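# Move the reel from scanner glass onto left reel pile

## Task

Pick up the reel lying on the scanner's glass and set it down flat on the stack of reels beside the glass, on the robot's left side, with the same face upward as before. The reel is made of thin plastic and can crack under a strong squeeze, so close the fingers only as far as needed to hold it.

## Robot and tools

Robot: two arms, left_arm (on the +y side) and right_arm. Their calibrated bases sit at (+0.029, +0.271, +0.038) m and (+0.044, -0.306, +0.044) m in the scene frame. Each arm ends in a five-finger hand; right_arm's is a right hand and left_arm's is its mirror. A post stands on the floor behind the arms. Loose objects may occasionally get nudged by something else.

Scene frame: origin at table-top height, midway between the arms; +x out over the table, +y toward left_arm, +z up. Camera left/right is not the same as arm naming. Result positions (end_effector_position, metres) and end_effector_quat_wxyz are in this frame.

Hand point: a point fixed to the palm, about 0.05 m in front of it and 0.15 m out from the wrist face. Its +z runs along the straight fingers (which reach 0.06-0.07 m past it), +y points out of the palm, and +x runs across the palm away from the thumb on the right hand, toward the thumb on the left hand. Finger centre lines sit 0.06 m behind the point along -y. A bracket on the little-finger side of the wrist can strike things.

The row: every arm command is a row of 28 numbers, each in [-1, 1], always including both arms. Order: left_arm dx, dy, dz, rx, ry, rz; left hand thumb_turn, thumb_bend, index, middle, ring, little, force_limit, speed; then the same fourteen for right_arm. Pose numbers are offsets, not poses: they are measured from that arm's Hand target as it stood when the call or action began, along that Hand target's own axes. 1.0 equals 0.6 m of translation or 180 degrees of turn; rx, ry, rz form a single rotation vector. All rows in one action, and all targets in one move list, count from that same starting Hand target, so sending an offset again moves further. Send six zeros to ask nothing new of an arm's pose.

Hand numbers are absolute targets: -1 open (thumb_turn beside the palm, fingers straight), +1 closed (thumb across the palm, fingers curled). force_limit maps -1 to about 0 N and +1 to 10 N at the fingertip (15 N for the two thumb motors). speed rises from near zero at -1 to full at +0.48 and stays full above. There is no 'no change' value: to keep a hand as it is, resend the eight numbers of its last executed row; if none was sent yet, use its hand_measured six values plus hand_force_limit and hand_speed. With the thumb fully across, the hand encloses objects roughly 0.035-0.065 m thick; thumb tip against index pad can pinch thin light items. For this fragile reel use a low force_limit and close slowly (speed -0.94 or below) so the fingers don't overshoot.

Tools:
execute_actions(actions, cameras): actions is a list of actions; each action is a list of up to 15 rows, one per 1/30 s step; a short action repeats its last row to fill 15 steps. An empty actions list returns camera images.
move(target, speed, blend, blocking, cameras): target is one row or a list of up to 15 rows, all offsets from the current Hand targets. speed is path top speed in m/s, 0.002 to 4.3 (default 0.25), one value or one per target; turn rate is limited to twice that in rad/s. blend in metres rounds corners between listed targets (0 stops at each). blocking=false returns early while the motion continues. Paths do not avoid obstacles or the other arm; faster moves hit harder and wander more. Whole move is capped at 10 s.
wait(seconds): 0 to 3600, sends nothing new; returns early if a running move ends.
stop(): brakes a running move.
zoom_image(camera, region): region [x0, y0, x1, y1] in pixels, at most 504 by 504, from the newest image of that camera.
show_instructions(): shows the reference pages.
finished_scene(scene): ends the scene (scene 1); irreversible.
Cameras: cam_head_left, cam_head_right, cam_high, cam_left_wrist, cam_right_wrist, each 672x504; ["all"] for every one.

Reading results: Hand target is the last commanded pose after clipping; the actual hand often rests 1-3 cm (sometimes 5 cm) short, usually lower, from friction and weight, without any contact. Orientation commands are clipped to 40 degrees from the measured orientation each step. The move line reports how it ended: done, off_target, moving, held or fault, plus limits such as paced (pose clipped) or held (steps withheld). hand_measured, hand_stopped_by (moving, target, force, stalled, fault) and hand_load_n list the six motors in row order; a lost grip shows as loads dropping near 0. Joint torques and velocities are given per joint.

Avoid: squeezing the reel hard; dropping it even slightly or releasing it while moving; pushing the table, post or glass hard; letting anything fall off the table; bringing the two hands or arms into contact; holding an arm stretched or pushing against something for long, which overheats motors (MOTOR HOT warning, then an arm collapse). The reel must remain flat and stable on the pile after release.

Each tool is called after ">>>" as name([rows], argument=value, ...), one row to a line, values as JSON.

Reference images:

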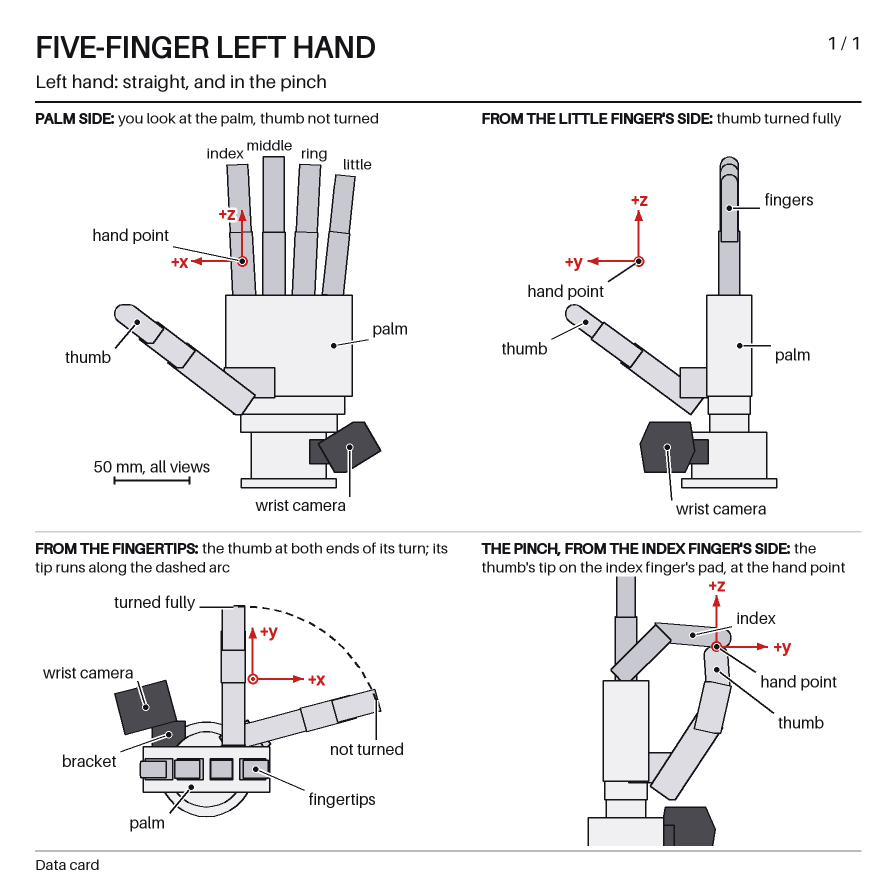

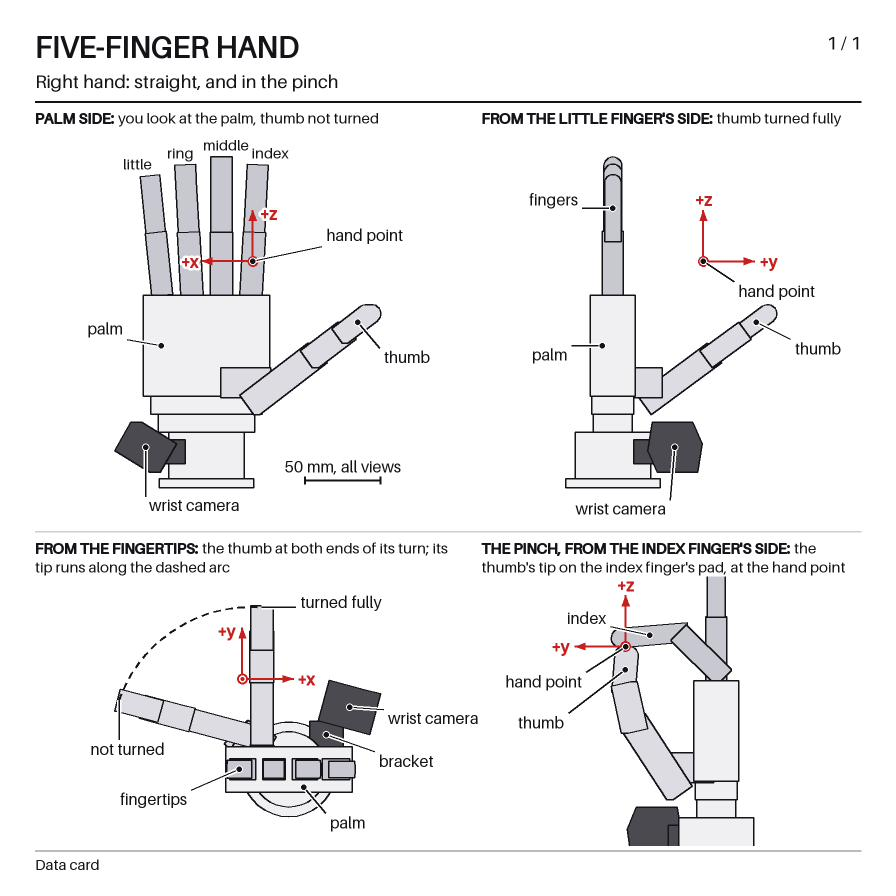

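## Session

>>> execute_actions(actions=[])

Scene clock: 0.00 s.
left_arm: end_effector_position=(+0.6284, +0.3315, +0.1276) hand_measured=(-1.000, -1.000, -1.000, -1.000, -1.000, -1.000) hand_load_n=(+0.0, +0.0, +0.0, +0.0, +0.0, +0.0) hand_stopped_by=(target, target, target, target, target, target) hand_force_limit=0.00 hand_speed=-0.80 end_effector_quat_wxyz=(+0.171, -0.042, +0.978, -0.112) | right_arm: end_effector_position=(+0.4278, +0.0936, +0.2287) hand_measured=(-1.000, -1.000, -1.000, -1.000, -1.000, -1.000) hand_load_n=(+0.0, +0.0, +0.0, +0.0, +0.0, +0.0) hand_stopped_by=(target, target, target, target, target, target) hand_force_limit=0.00 hand_speed=-0.80 end_effector_quat_wxyz=(-0.197, +0.821, +0.521, +0.126)
Joint positions: left_arm=[0.085 1.813 1.492 -0.906 0.233 1.526] | right_arm=[0.778 1.579 1.428 -1.065 -0.317 -1.833]
Joint velocities: within noise
Joint torques (N m): no reading
Heat: left arm: hottest elbow 23 °C; right arm: hottest wrist roll 25 °C.
Hand target: left_arm +0.6382, +0.3323, +0.1417; +0.188, -0.040, +0.975, -0.111 | right_arm +0.4328, +0.0987, +0.2391; -0.200, +0.818, +0.521, +0.137

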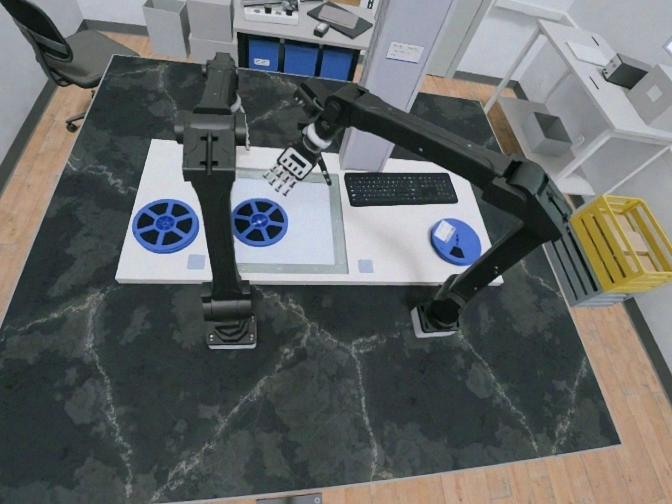

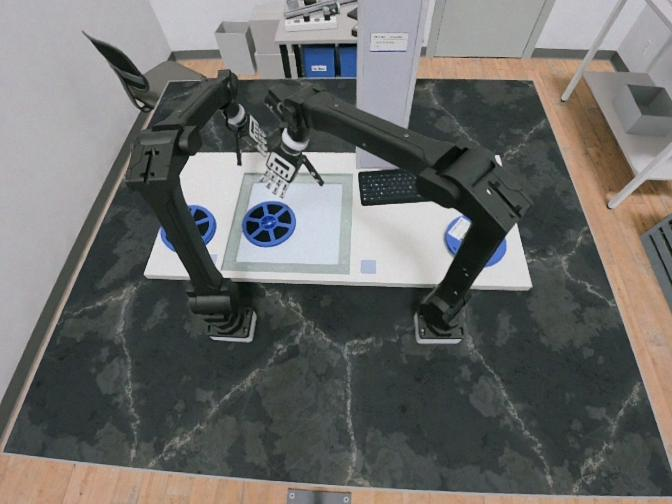

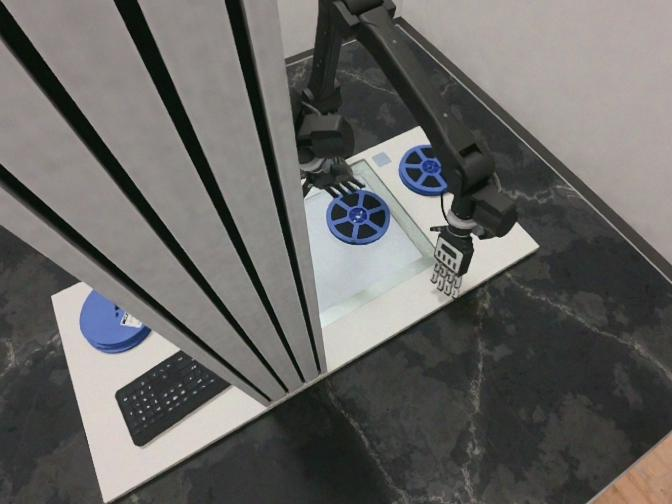

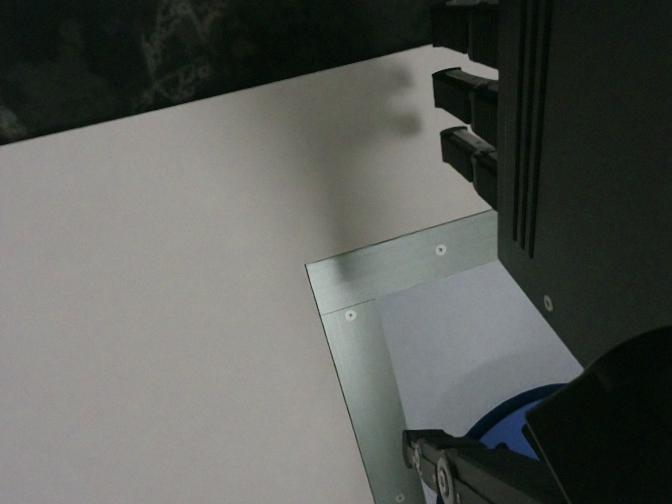

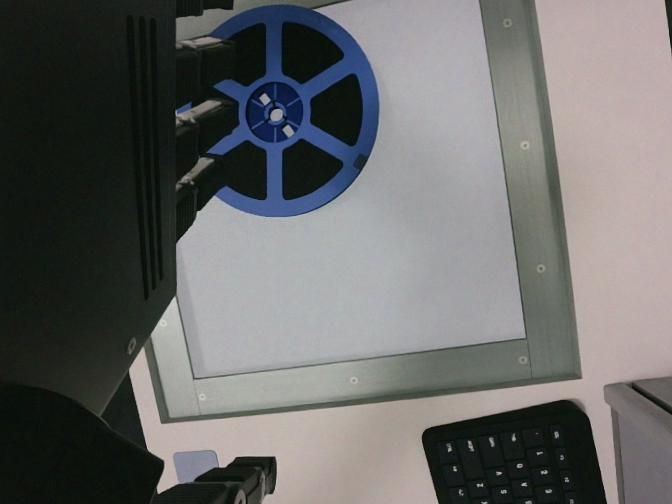

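>>> zoom_image(camera="cam_head_left", region=[110, 130, 350, 290])

>>> zoom_image(camera="cam_high", region=[280, 100, 520, 280])

>>> zoom_image(camera="cam_head_right", region=[140, 150, 360, 290])

>>> zoom_image(camera="cam_right_wrist", region=[100, 0, 420, 240])

Scaled by 2.100 from the camera's image (finer frame: 960x720).

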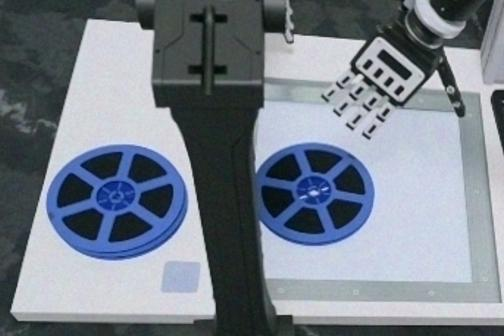

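Scaled by 2.100 from the camera's image (finer frame: 960x720).

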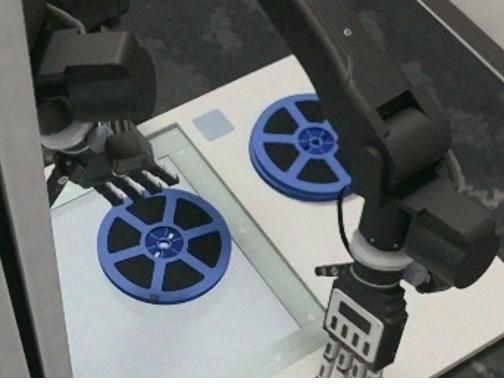

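Scaled by 2.291 from the camera's image (finer frame: 960x720).

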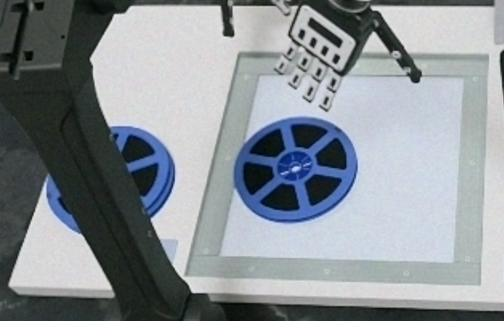

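Scaled by 1.575 from the camera's image (finer frame: 960x720).

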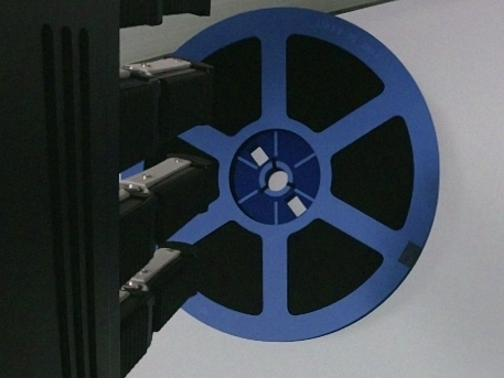

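>>> zoom_image(camera="cam_head_left", region=[120, 180, 220, 260])

>>> zoom_image(camera="cam_head_left", region=[420, 200, 500, 290])

>>> zoom_image(camera="cam_right_wrist", region=[170, 0, 400, 220])

>>> zoom_image(camera="cam_high", region=[320, 180, 400, 250])

Scaled by 5.040 from the camera's image (finer frame: 960x720).

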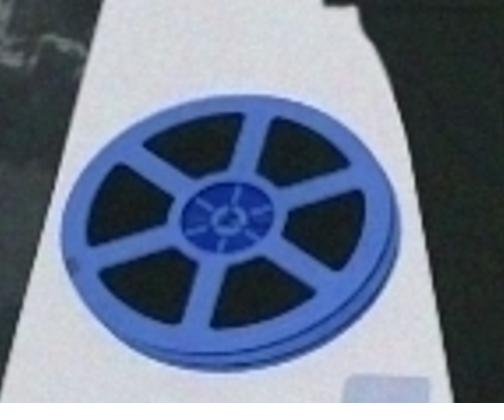

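Scaled by 5.600 from the camera's image (finer frame: 960x720).

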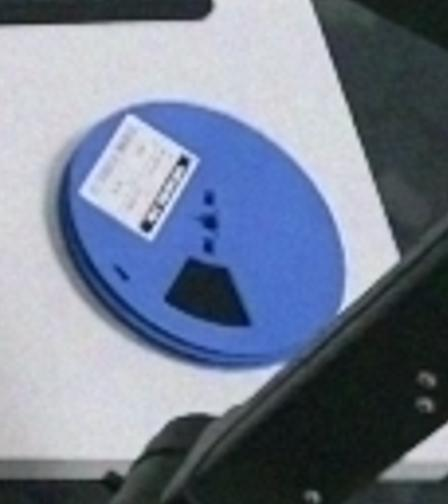

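Scaled by 2.191 from the camera's image (finer frame: 960x720).

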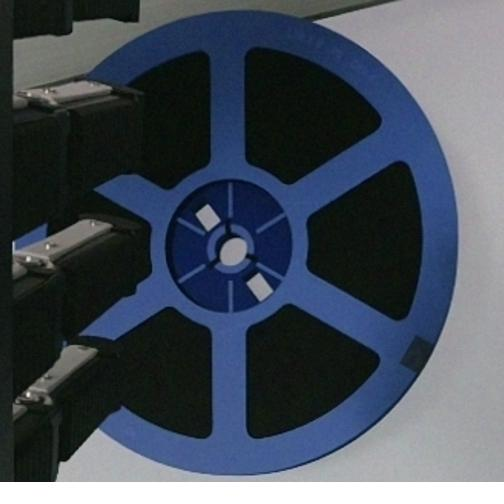

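Scaled by 6.300 from the camera's image (finer frame: 960x720).

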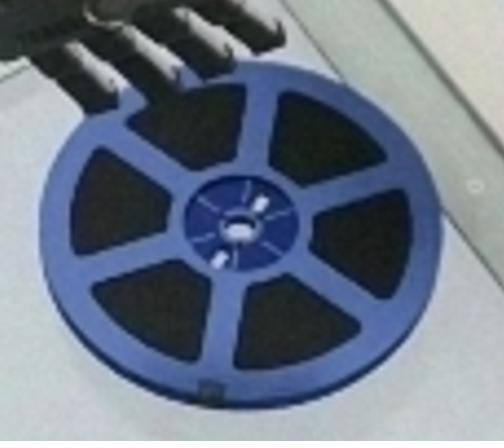

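>>> move(target=[0.1795,0.0158,-0.4435,0,0,0,-1,-1,-1,-1,-1,-1,0,-0.8,-0.397,0.006,-0.3845,0,0,0,-1,-1,-1,-1,-1,-1,0,-0.8], cameras=["all"])

Scene clock: 3.60 s.
left_arm: end_effector_position=(+0.4342, +0.3763, +0.3290) hand_measured=(-1.000, -1.000, -1.000, -1.000, -1.000, -1.000) hand_load_n=(+0.0, +0.0, +0.0, +0.0, +0.0, +0.0) hand_stopped_by=(target, target, target, target, target, target) hand_force_limit=0.00 hand_speed=-0.80 end_effector_quat_wxyz=(+0.177, -0.042, +0.977, -0.113) | right_arm: end_effector_position=(+0.3316, -0.1997, +0.3391) hand_measured=(-1.000, -1.000, -1.000, -1.000, -1.000, -1.000) hand_load_n=(+0.0, +0.0, +0.0, +0.0, +0.0, +0.0) hand_stopped_by=(target, target, target, target, target, target) hand_force_limit=0.00 hand_speed=-0.80 end_effector_quat_wxyz=(-0.144, +0.874, +0.437, +0.155)
Joint positions: left_arm=[0.248 1.277 1.409 -1.39 0.29 1.684] | right_arm=[0.338 0.934 1.162 -1.505 -0.314 -2.079]
Joint torques (N m): left_arm=[2.61 -8.06 10.3 0.31 0.36 0.06] | right_arm=[-0.32 -3.31 9.78 0.69 0.01 -0.05]
Heat: left arm: hottest elbow 23 °C; right arm: hottest wrist roll 25 °C.
Hand target: left_arm +0.4383, +0.3821, +0.3419; +0.187, -0.040, +0.975, -0.111 | right_arm +0.3326, -0.2012, +0.3390; -0.200, +0.818, +0.521, +0.137
Off the commanded pose: left_arm 0.015 m, 1 deg | right_arm 0.002 m, 13 deg.
joint sent to its limit (right arm) — joint 6 (wrist roll), lower limit. The joint targets are off in orientation, not in position.
move: off_target (left_arm, right_arm)

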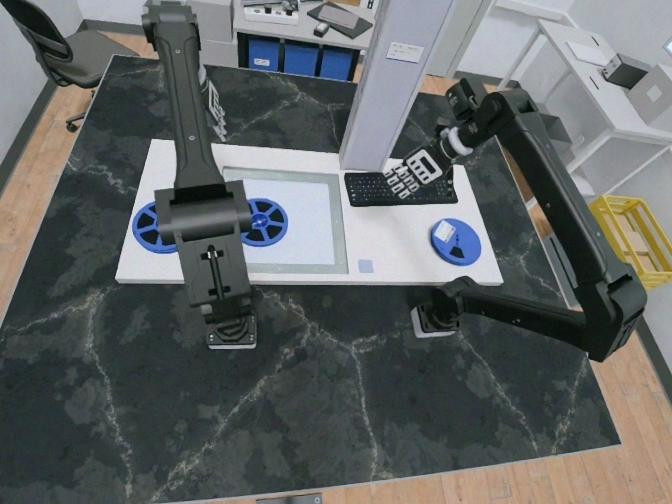

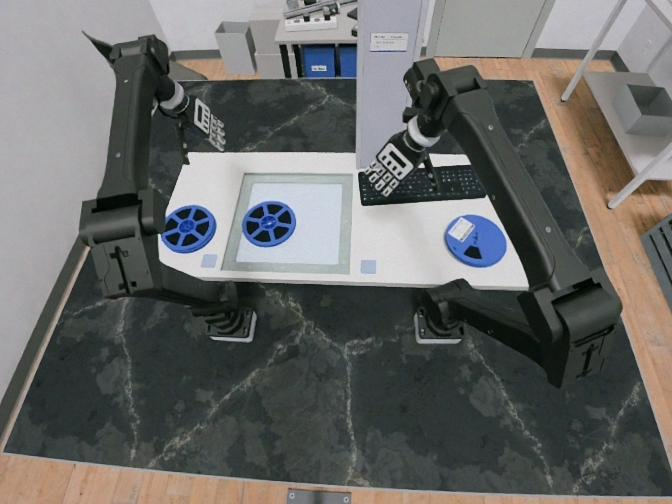

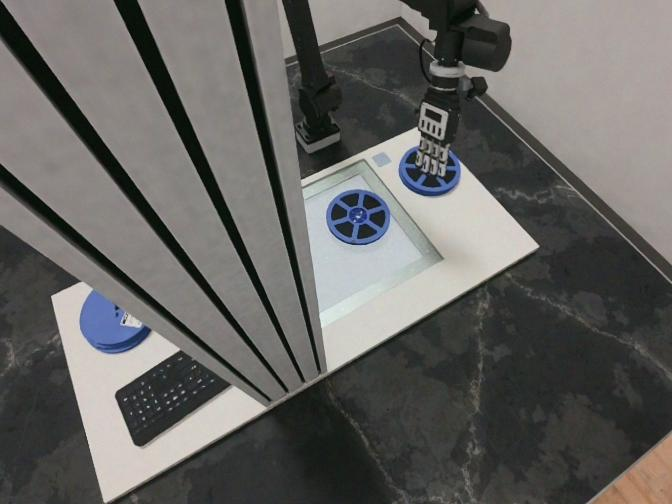

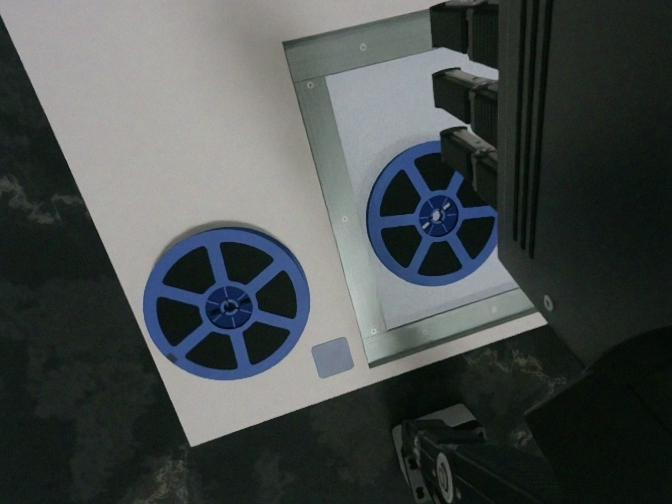

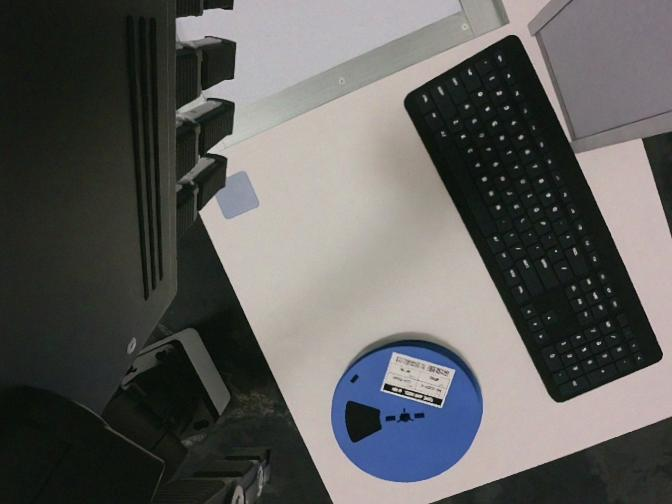

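>>> zoom_image(camera="cam_left_wrist", region=[260, 200, 560, 400])

>>> zoom_image(camera="cam_right_wrist", region=[300, 0, 672, 200])

>>> zoom_image(camera="cam_high", region=[300, 130, 550, 380])

>>> zoom_image(camera="cam_head_right", region=[140, 140, 360, 300])

Scaled by 1.680 from the camera's image (finer frame: 960x720).

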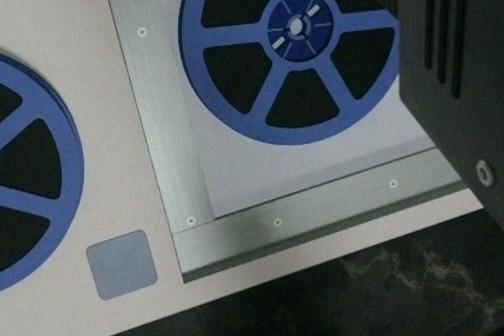

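Scaled by 1.355 from the camera's image (finer frame: 960x720).

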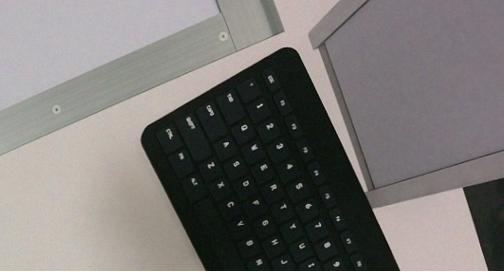

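Scaled by 2.016 from the camera's image (finer frame: 960x720).

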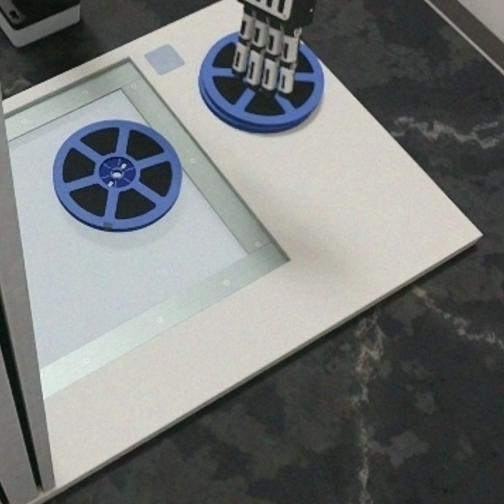

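Scaled by 2.291 from the camera's image (finer frame: 960x720).

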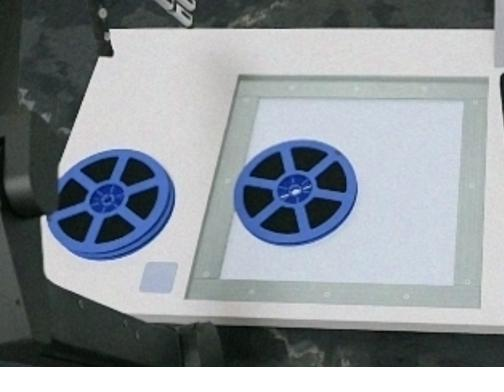

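>>> zoom_image(camera="cam_left_wrist", region=[350, 130, 500, 300])

>>> zoom_image(camera="cam_left_wrist", region=[130, 210, 320, 390])

>>> zoom_image(camera="cam_right_wrist", region=[320, 330, 500, 490])

Scaled by 2.965 from the camera's image (finer frame: 960x720).

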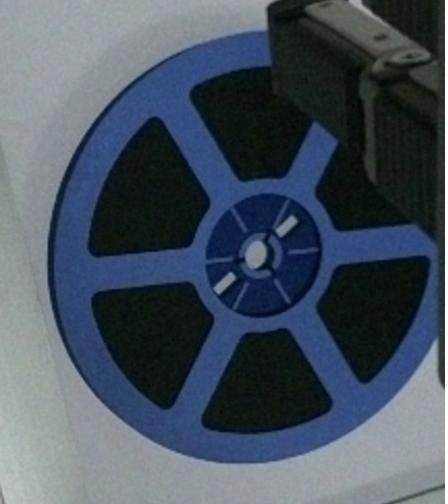

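Scaled by 2.653 from the camera's image (finer frame: 960x720).

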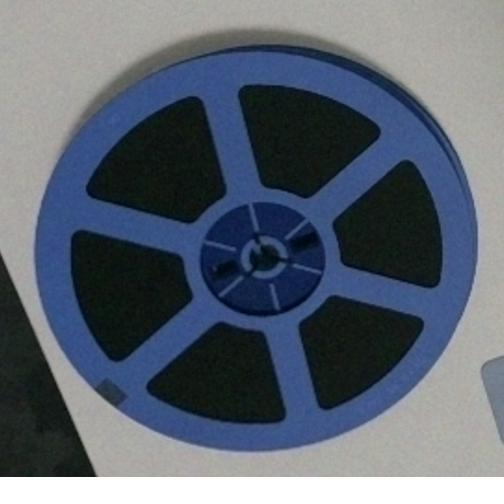

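Scaled by 2.800 from the camera's image (finer frame: 960x720).

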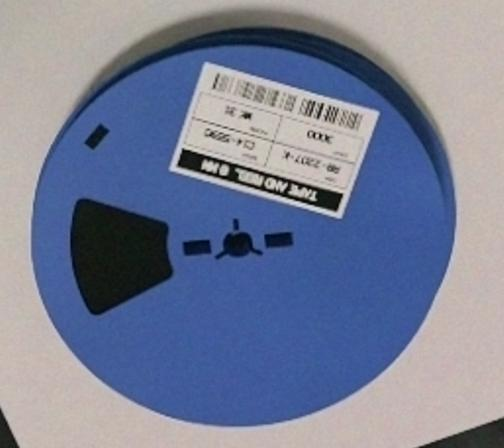

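>>> move(target=[0.1485,-0.188,0.081,0.083,-0.165,-0.433,1,-1,-1,-1,-1,-1,0,-0.2,0,0,0,0,0,0,-1,-1,-1,-1,-1,-1,0,-0.8], cameras=["all"])

Scene clock: 9.97 s.
left_arm: end_effector_position=(+0.3754, +0.2575, +0.2900) hand_measured=(+1.000, -1.000, -1.000, -1.000, -1.000, -1.000) hand_load_n=(+0.0, +0.0, +0.0, +0.0, +0.0, +0.0) hand_stopped_by=(target, target, target, target, target, target) hand_force_limit=0.00 hand_speed=-0.20 end_effector_quat_wxyz=(-0.300, +0.642, -0.641, +0.295) | right_arm: end_effector_position=(+0.3316, -0.1997, +0.3391) hand_measured=(-1.000, -1.000, -1.000, -1.000, -1.000, -1.000) hand_load_n=(+0.0, +0.0, +0.0, +0.0, +0.0, +0.0) hand_stopped_by=(target, target, target, target, target, target) hand_force_limit=0.00 hand_speed=-0.80 end_effector_quat_wxyz=(-0.144, +0.874, +0.437, +0.155)
Joint positions: left_arm=[0.074 0.779 0.848 -0.772 0.046 0.046] | right_arm=[0.338 0.934 1.162 -1.505 -0.314 -2.079]
Joint torques (N m): left_arm=[0.09 -2.49 7.94 2.17 -0.05 -0.17] | right_arm=[-0.32 -3.37 9.81 0.68 0.01 -0.06]
Heat: left arm: hottest elbow 24 °C; right arm: hottest elbow 25 °C.
Hand target: left_arm +0.3781, +0.2521, +0.2923; -0.305, +0.638, -0.638, +0.305 | right_arm +0.3326, -0.2012, +0.3390; -0.200, +0.818, +0.521, +0.137
Off the commanded pose: left_arm 0.006 m, 1 deg | right_arm 0.002 m, 13 deg.
joint sent to its limit (right arm) — joint 6 (wrist roll), lower limit. The joint targets are off in orientation, not in position.
move: done

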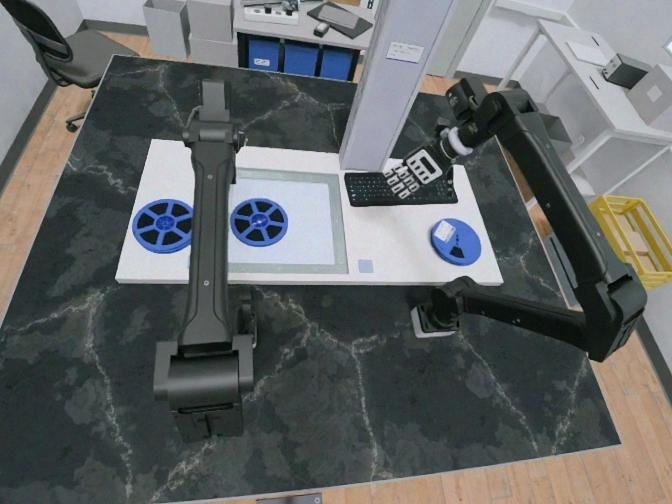

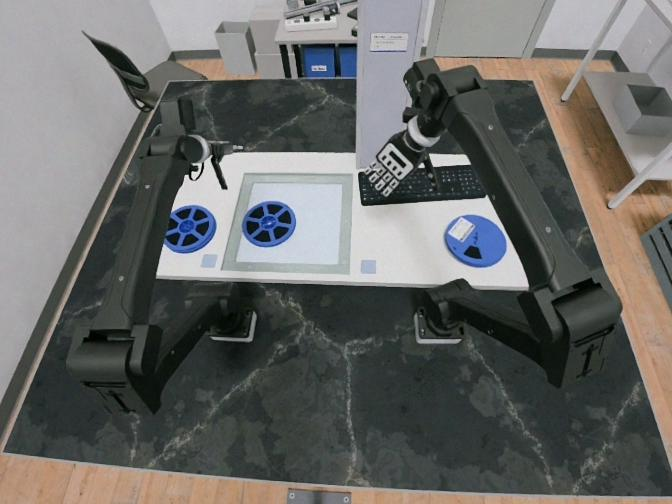

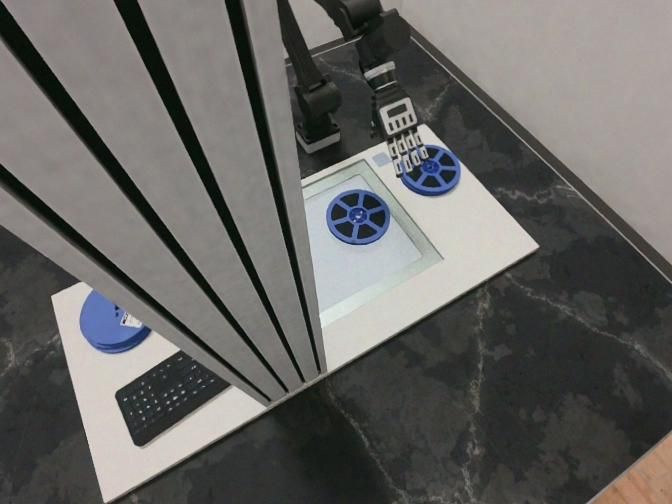

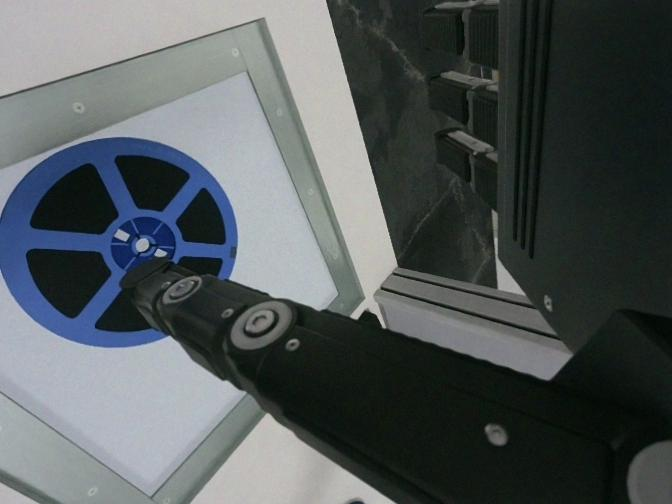

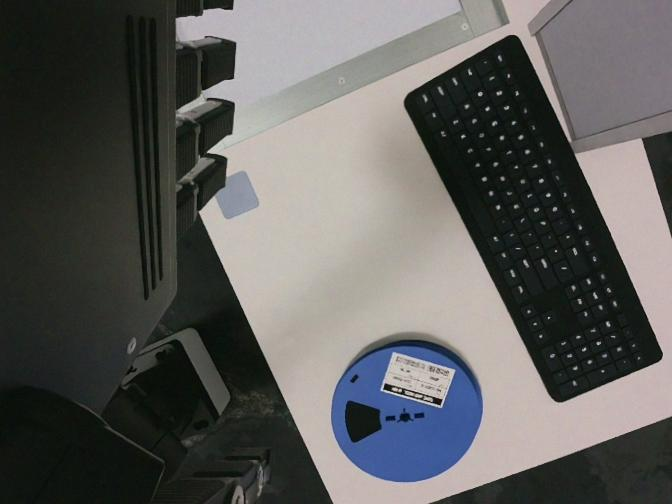

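>>> zoom_image(camera="cam_left_wrist", region=[0, 120, 250, 360])

>>> zoom_image(camera="cam_high", region=[300, 80, 500, 280])

Scaled by 2.016 from the camera's image (finer frame: 960x720).

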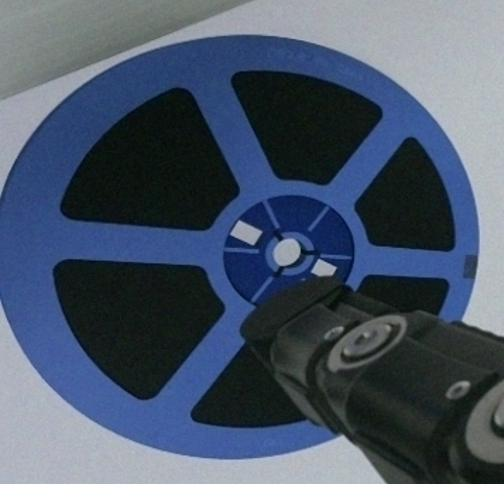

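Scaled by 2.520 from the camera's image (finer frame: 960x720).

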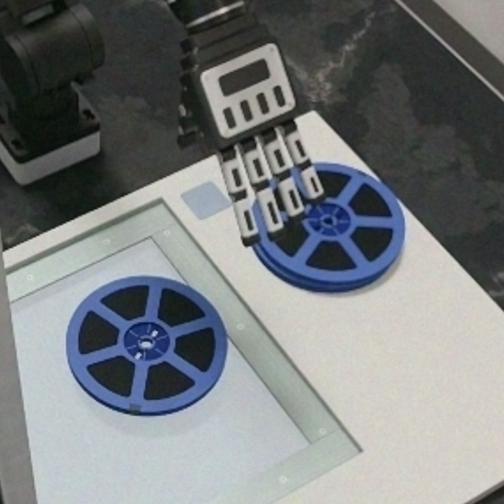

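>>> zoom_image(camera="cam_high", region=[325, 205, 395, 250])

>>> zoom_image(camera="cam_high", region=[390, 140, 465, 205])

>>> zoom_image(camera="cam_left_wrist", region=[0, 150, 100, 260])

Scaled by 7.200 from the camera's image (finer frame: 960x720).

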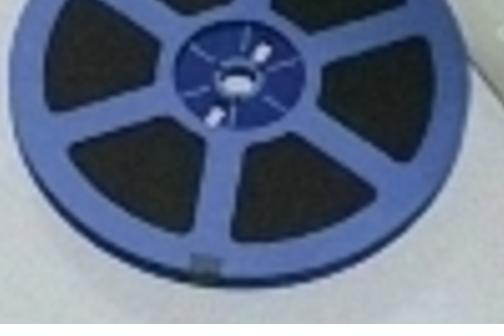

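Scaled by 6.720 from the camera's image (finer frame: 960x720).

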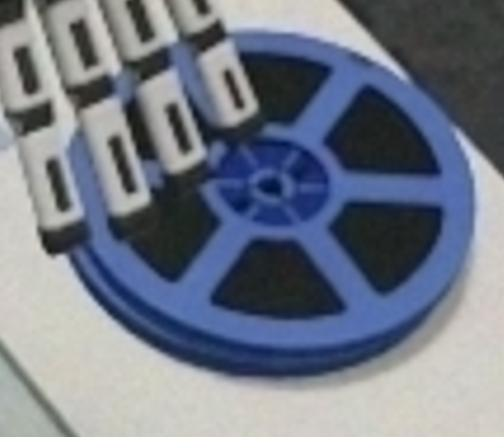

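Scaled by 4.582 from the camera's image (finer frame: 960x720).

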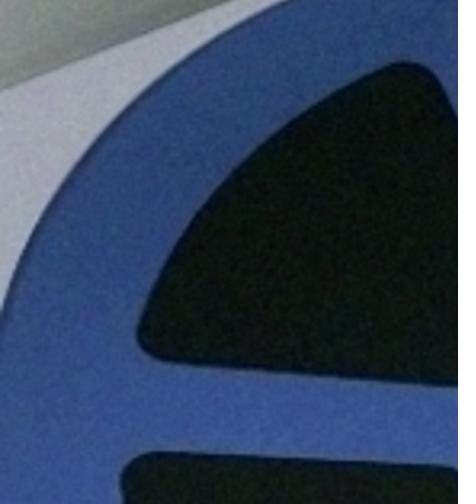

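>>> zoom_image(camera="cam_left_wrist", region=[200, 10, 400, 210])

>>> zoom_image(camera="cam_left_wrist", region=[0, 60, 150, 180])

>>> zoom_image(camera="cam_high", region=[370, 200, 450, 280])

>>> zoom_image(camera="cam_head_left", region=[230, 230, 370, 300])

Scaled by 2.520 from the camera's image (finer frame: 960x720).

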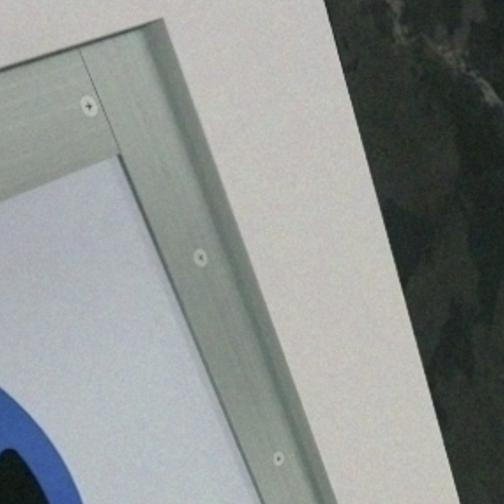

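Scaled by 3.360 from the camera's image (finer frame: 960x720).

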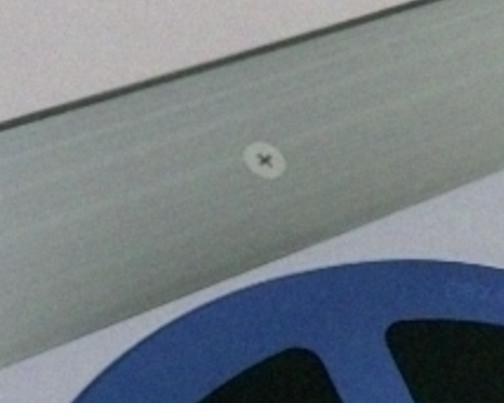

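Scaled by 6.300 from the camera's image (finer frame: 960x720).

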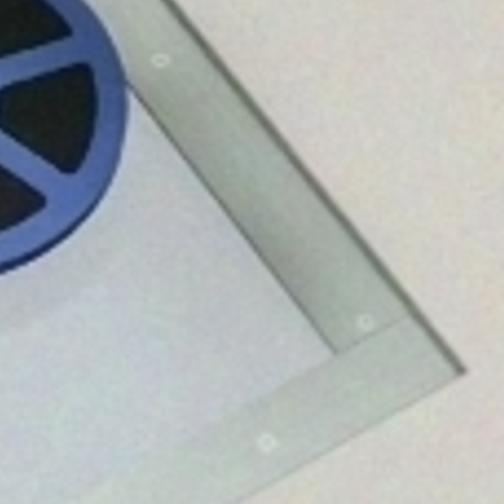

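Scaled by 3.600 from the camera's image (finer frame: 960x720).

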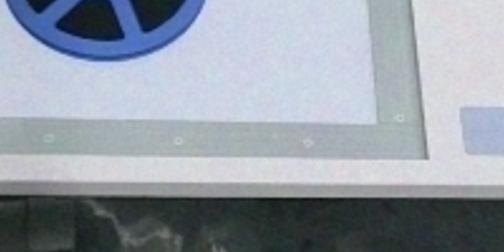

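>>> move(target=[0.028,0.245,0.1795,0,0,0,1,-1,-1,-1,-1,-1,0,-0.2,0,0,0,0,0,0,-1,-1,-1,-1,-1,-1,0,-0.8], cameras=["all"])

>>> zoom_image(camera="cam_left_wrist", region=[0, 100, 300, 400])

Scene clock: 21.50 s.
left_arm: end_effector_position=(+0.3645, +0.2409, +0.1075) hand_measured=(+1.000, -1.000, -1.000, -1.000, -1.000, -1.000) hand_load_n=(+0.0, +0.0, +0.0, +0.0, +0.0, +0.0) hand_stopped_by=(target, target, target, target, target, target) hand_force_limit=0.00 hand_speed=-0.20 end_effector_quat_wxyz=(-0.302, +0.642, -0.640, +0.296) | right_arm: end_effector_position=(+0.3316, -0.1997, +0.3391) hand_measured=(-1.000, -1.000, -1.000, -1.000, -1.000, -1.000) hand_load_n=(+0.0, +0.0, +0.0, +0.0, +0.0, +0.0) hand_stopped_by=(target, target, target, target, target, target) hand_force_limit=0.00 hand_speed=-0.80 end_effector_quat_wxyz=(-0.144, +0.874, +0.437, +0.155)
Joint positions: left_arm=[0.003 0.87 0.392 -0.221 -0.01 0.001] | right_arm=[0.338 0.934 1.162 -1.505 -0.314 -2.079]
Joint torques (N m): left_arm=[0.09 -1.49 7.69 2.19 -0.08 -0.19] | right_arm=[-0.32 -3.37 9.81 0.69 0.01 -0.05]
Heat: left arm: hottest elbow 25 °C; right arm: hottest elbow 25 °C.
Hand target: left_arm +0.3694, +0.2355, +0.1102; -0.305, +0.638, -0.638, +0.305 | right_arm +0.3326, -0.2012, +0.3390; -0.200, +0.818, +0.521, +0.137
Off the commanded pose: left_arm 0.008 m, 1 deg | right_arm 0.002 m, 13 deg.
joint sent to its limit (right arm) — joint 6 (wrist roll), lower limit. The joint targets are off in orientation, not in position.
move: done

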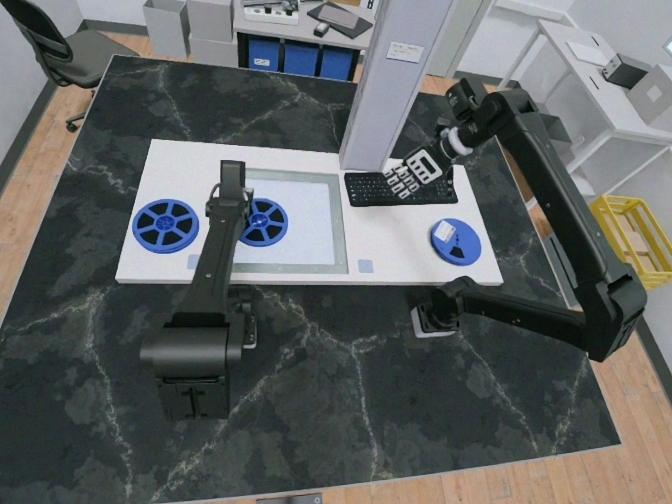

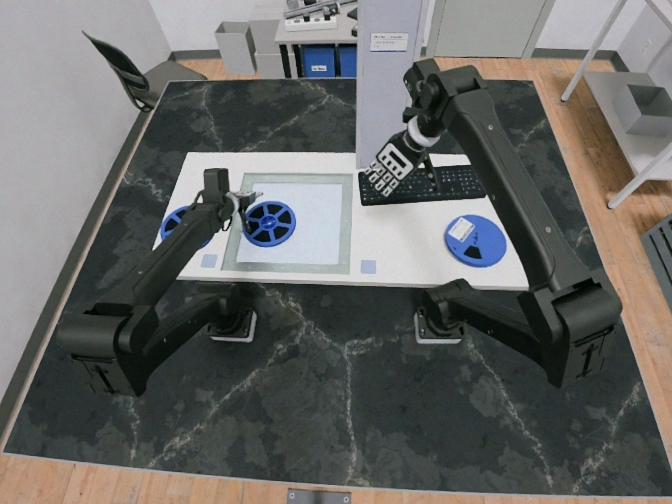

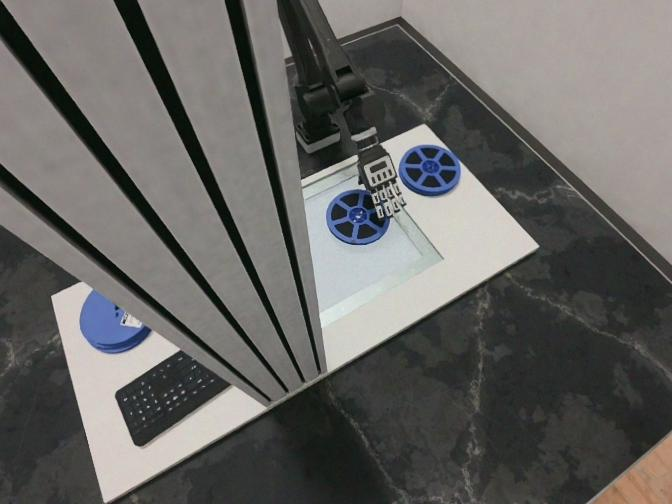

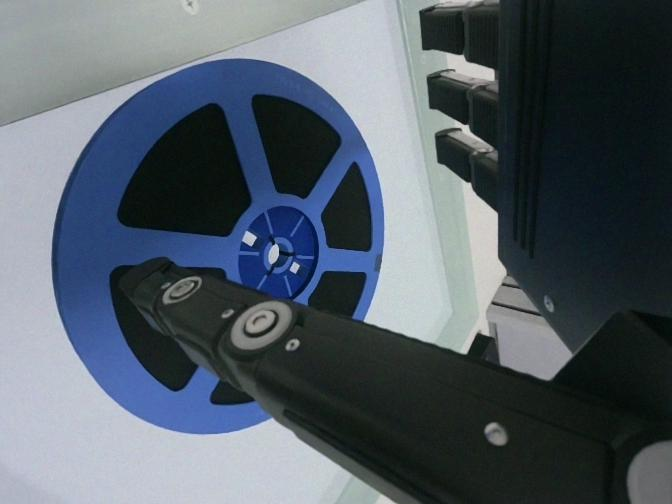

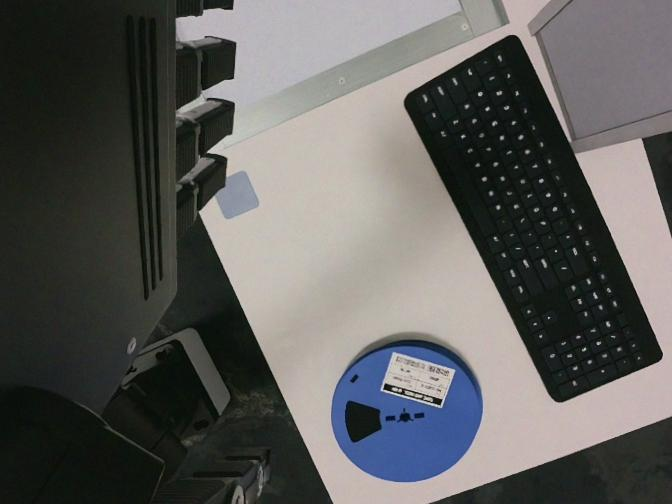

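Scaled by 1.680 from the camera's image (finer frame: 960x720).

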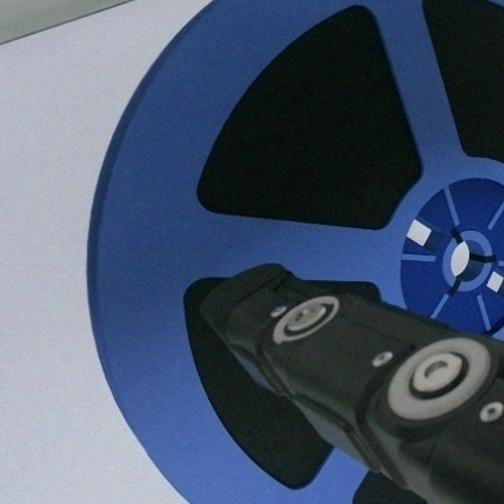

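>>> zoom_image(camera="cam_left_wrist", region=[210, 170, 350, 310])

>>> zoom_image(camera="cam_left_wrist", region=[40, 180, 140, 360])

>>> zoom_image(camera="cam_left_wrist", region=[100, 80, 260, 240])

Scaled by 3.600 from the camera's image (finer frame: 960x720).

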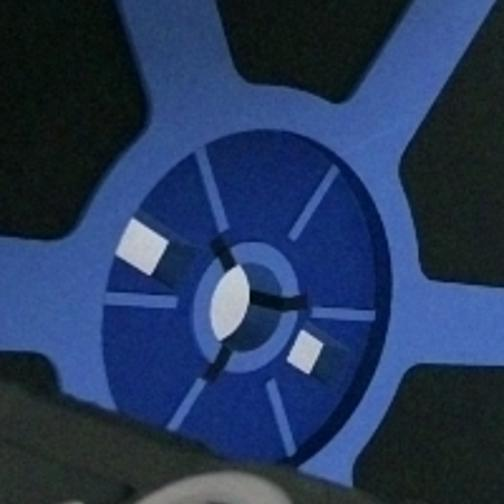

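Scaled by 2.800 from the camera's image (finer frame: 960x720).

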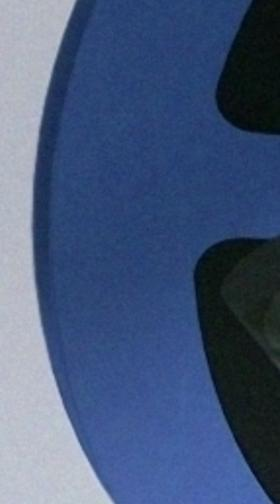

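Scaled by 3.150 from the camera's image (finer frame: 960x720).

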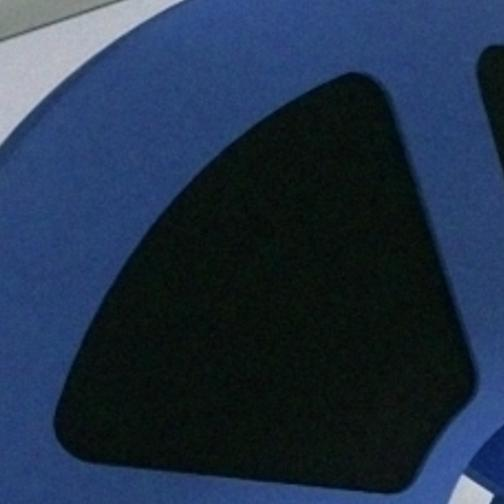

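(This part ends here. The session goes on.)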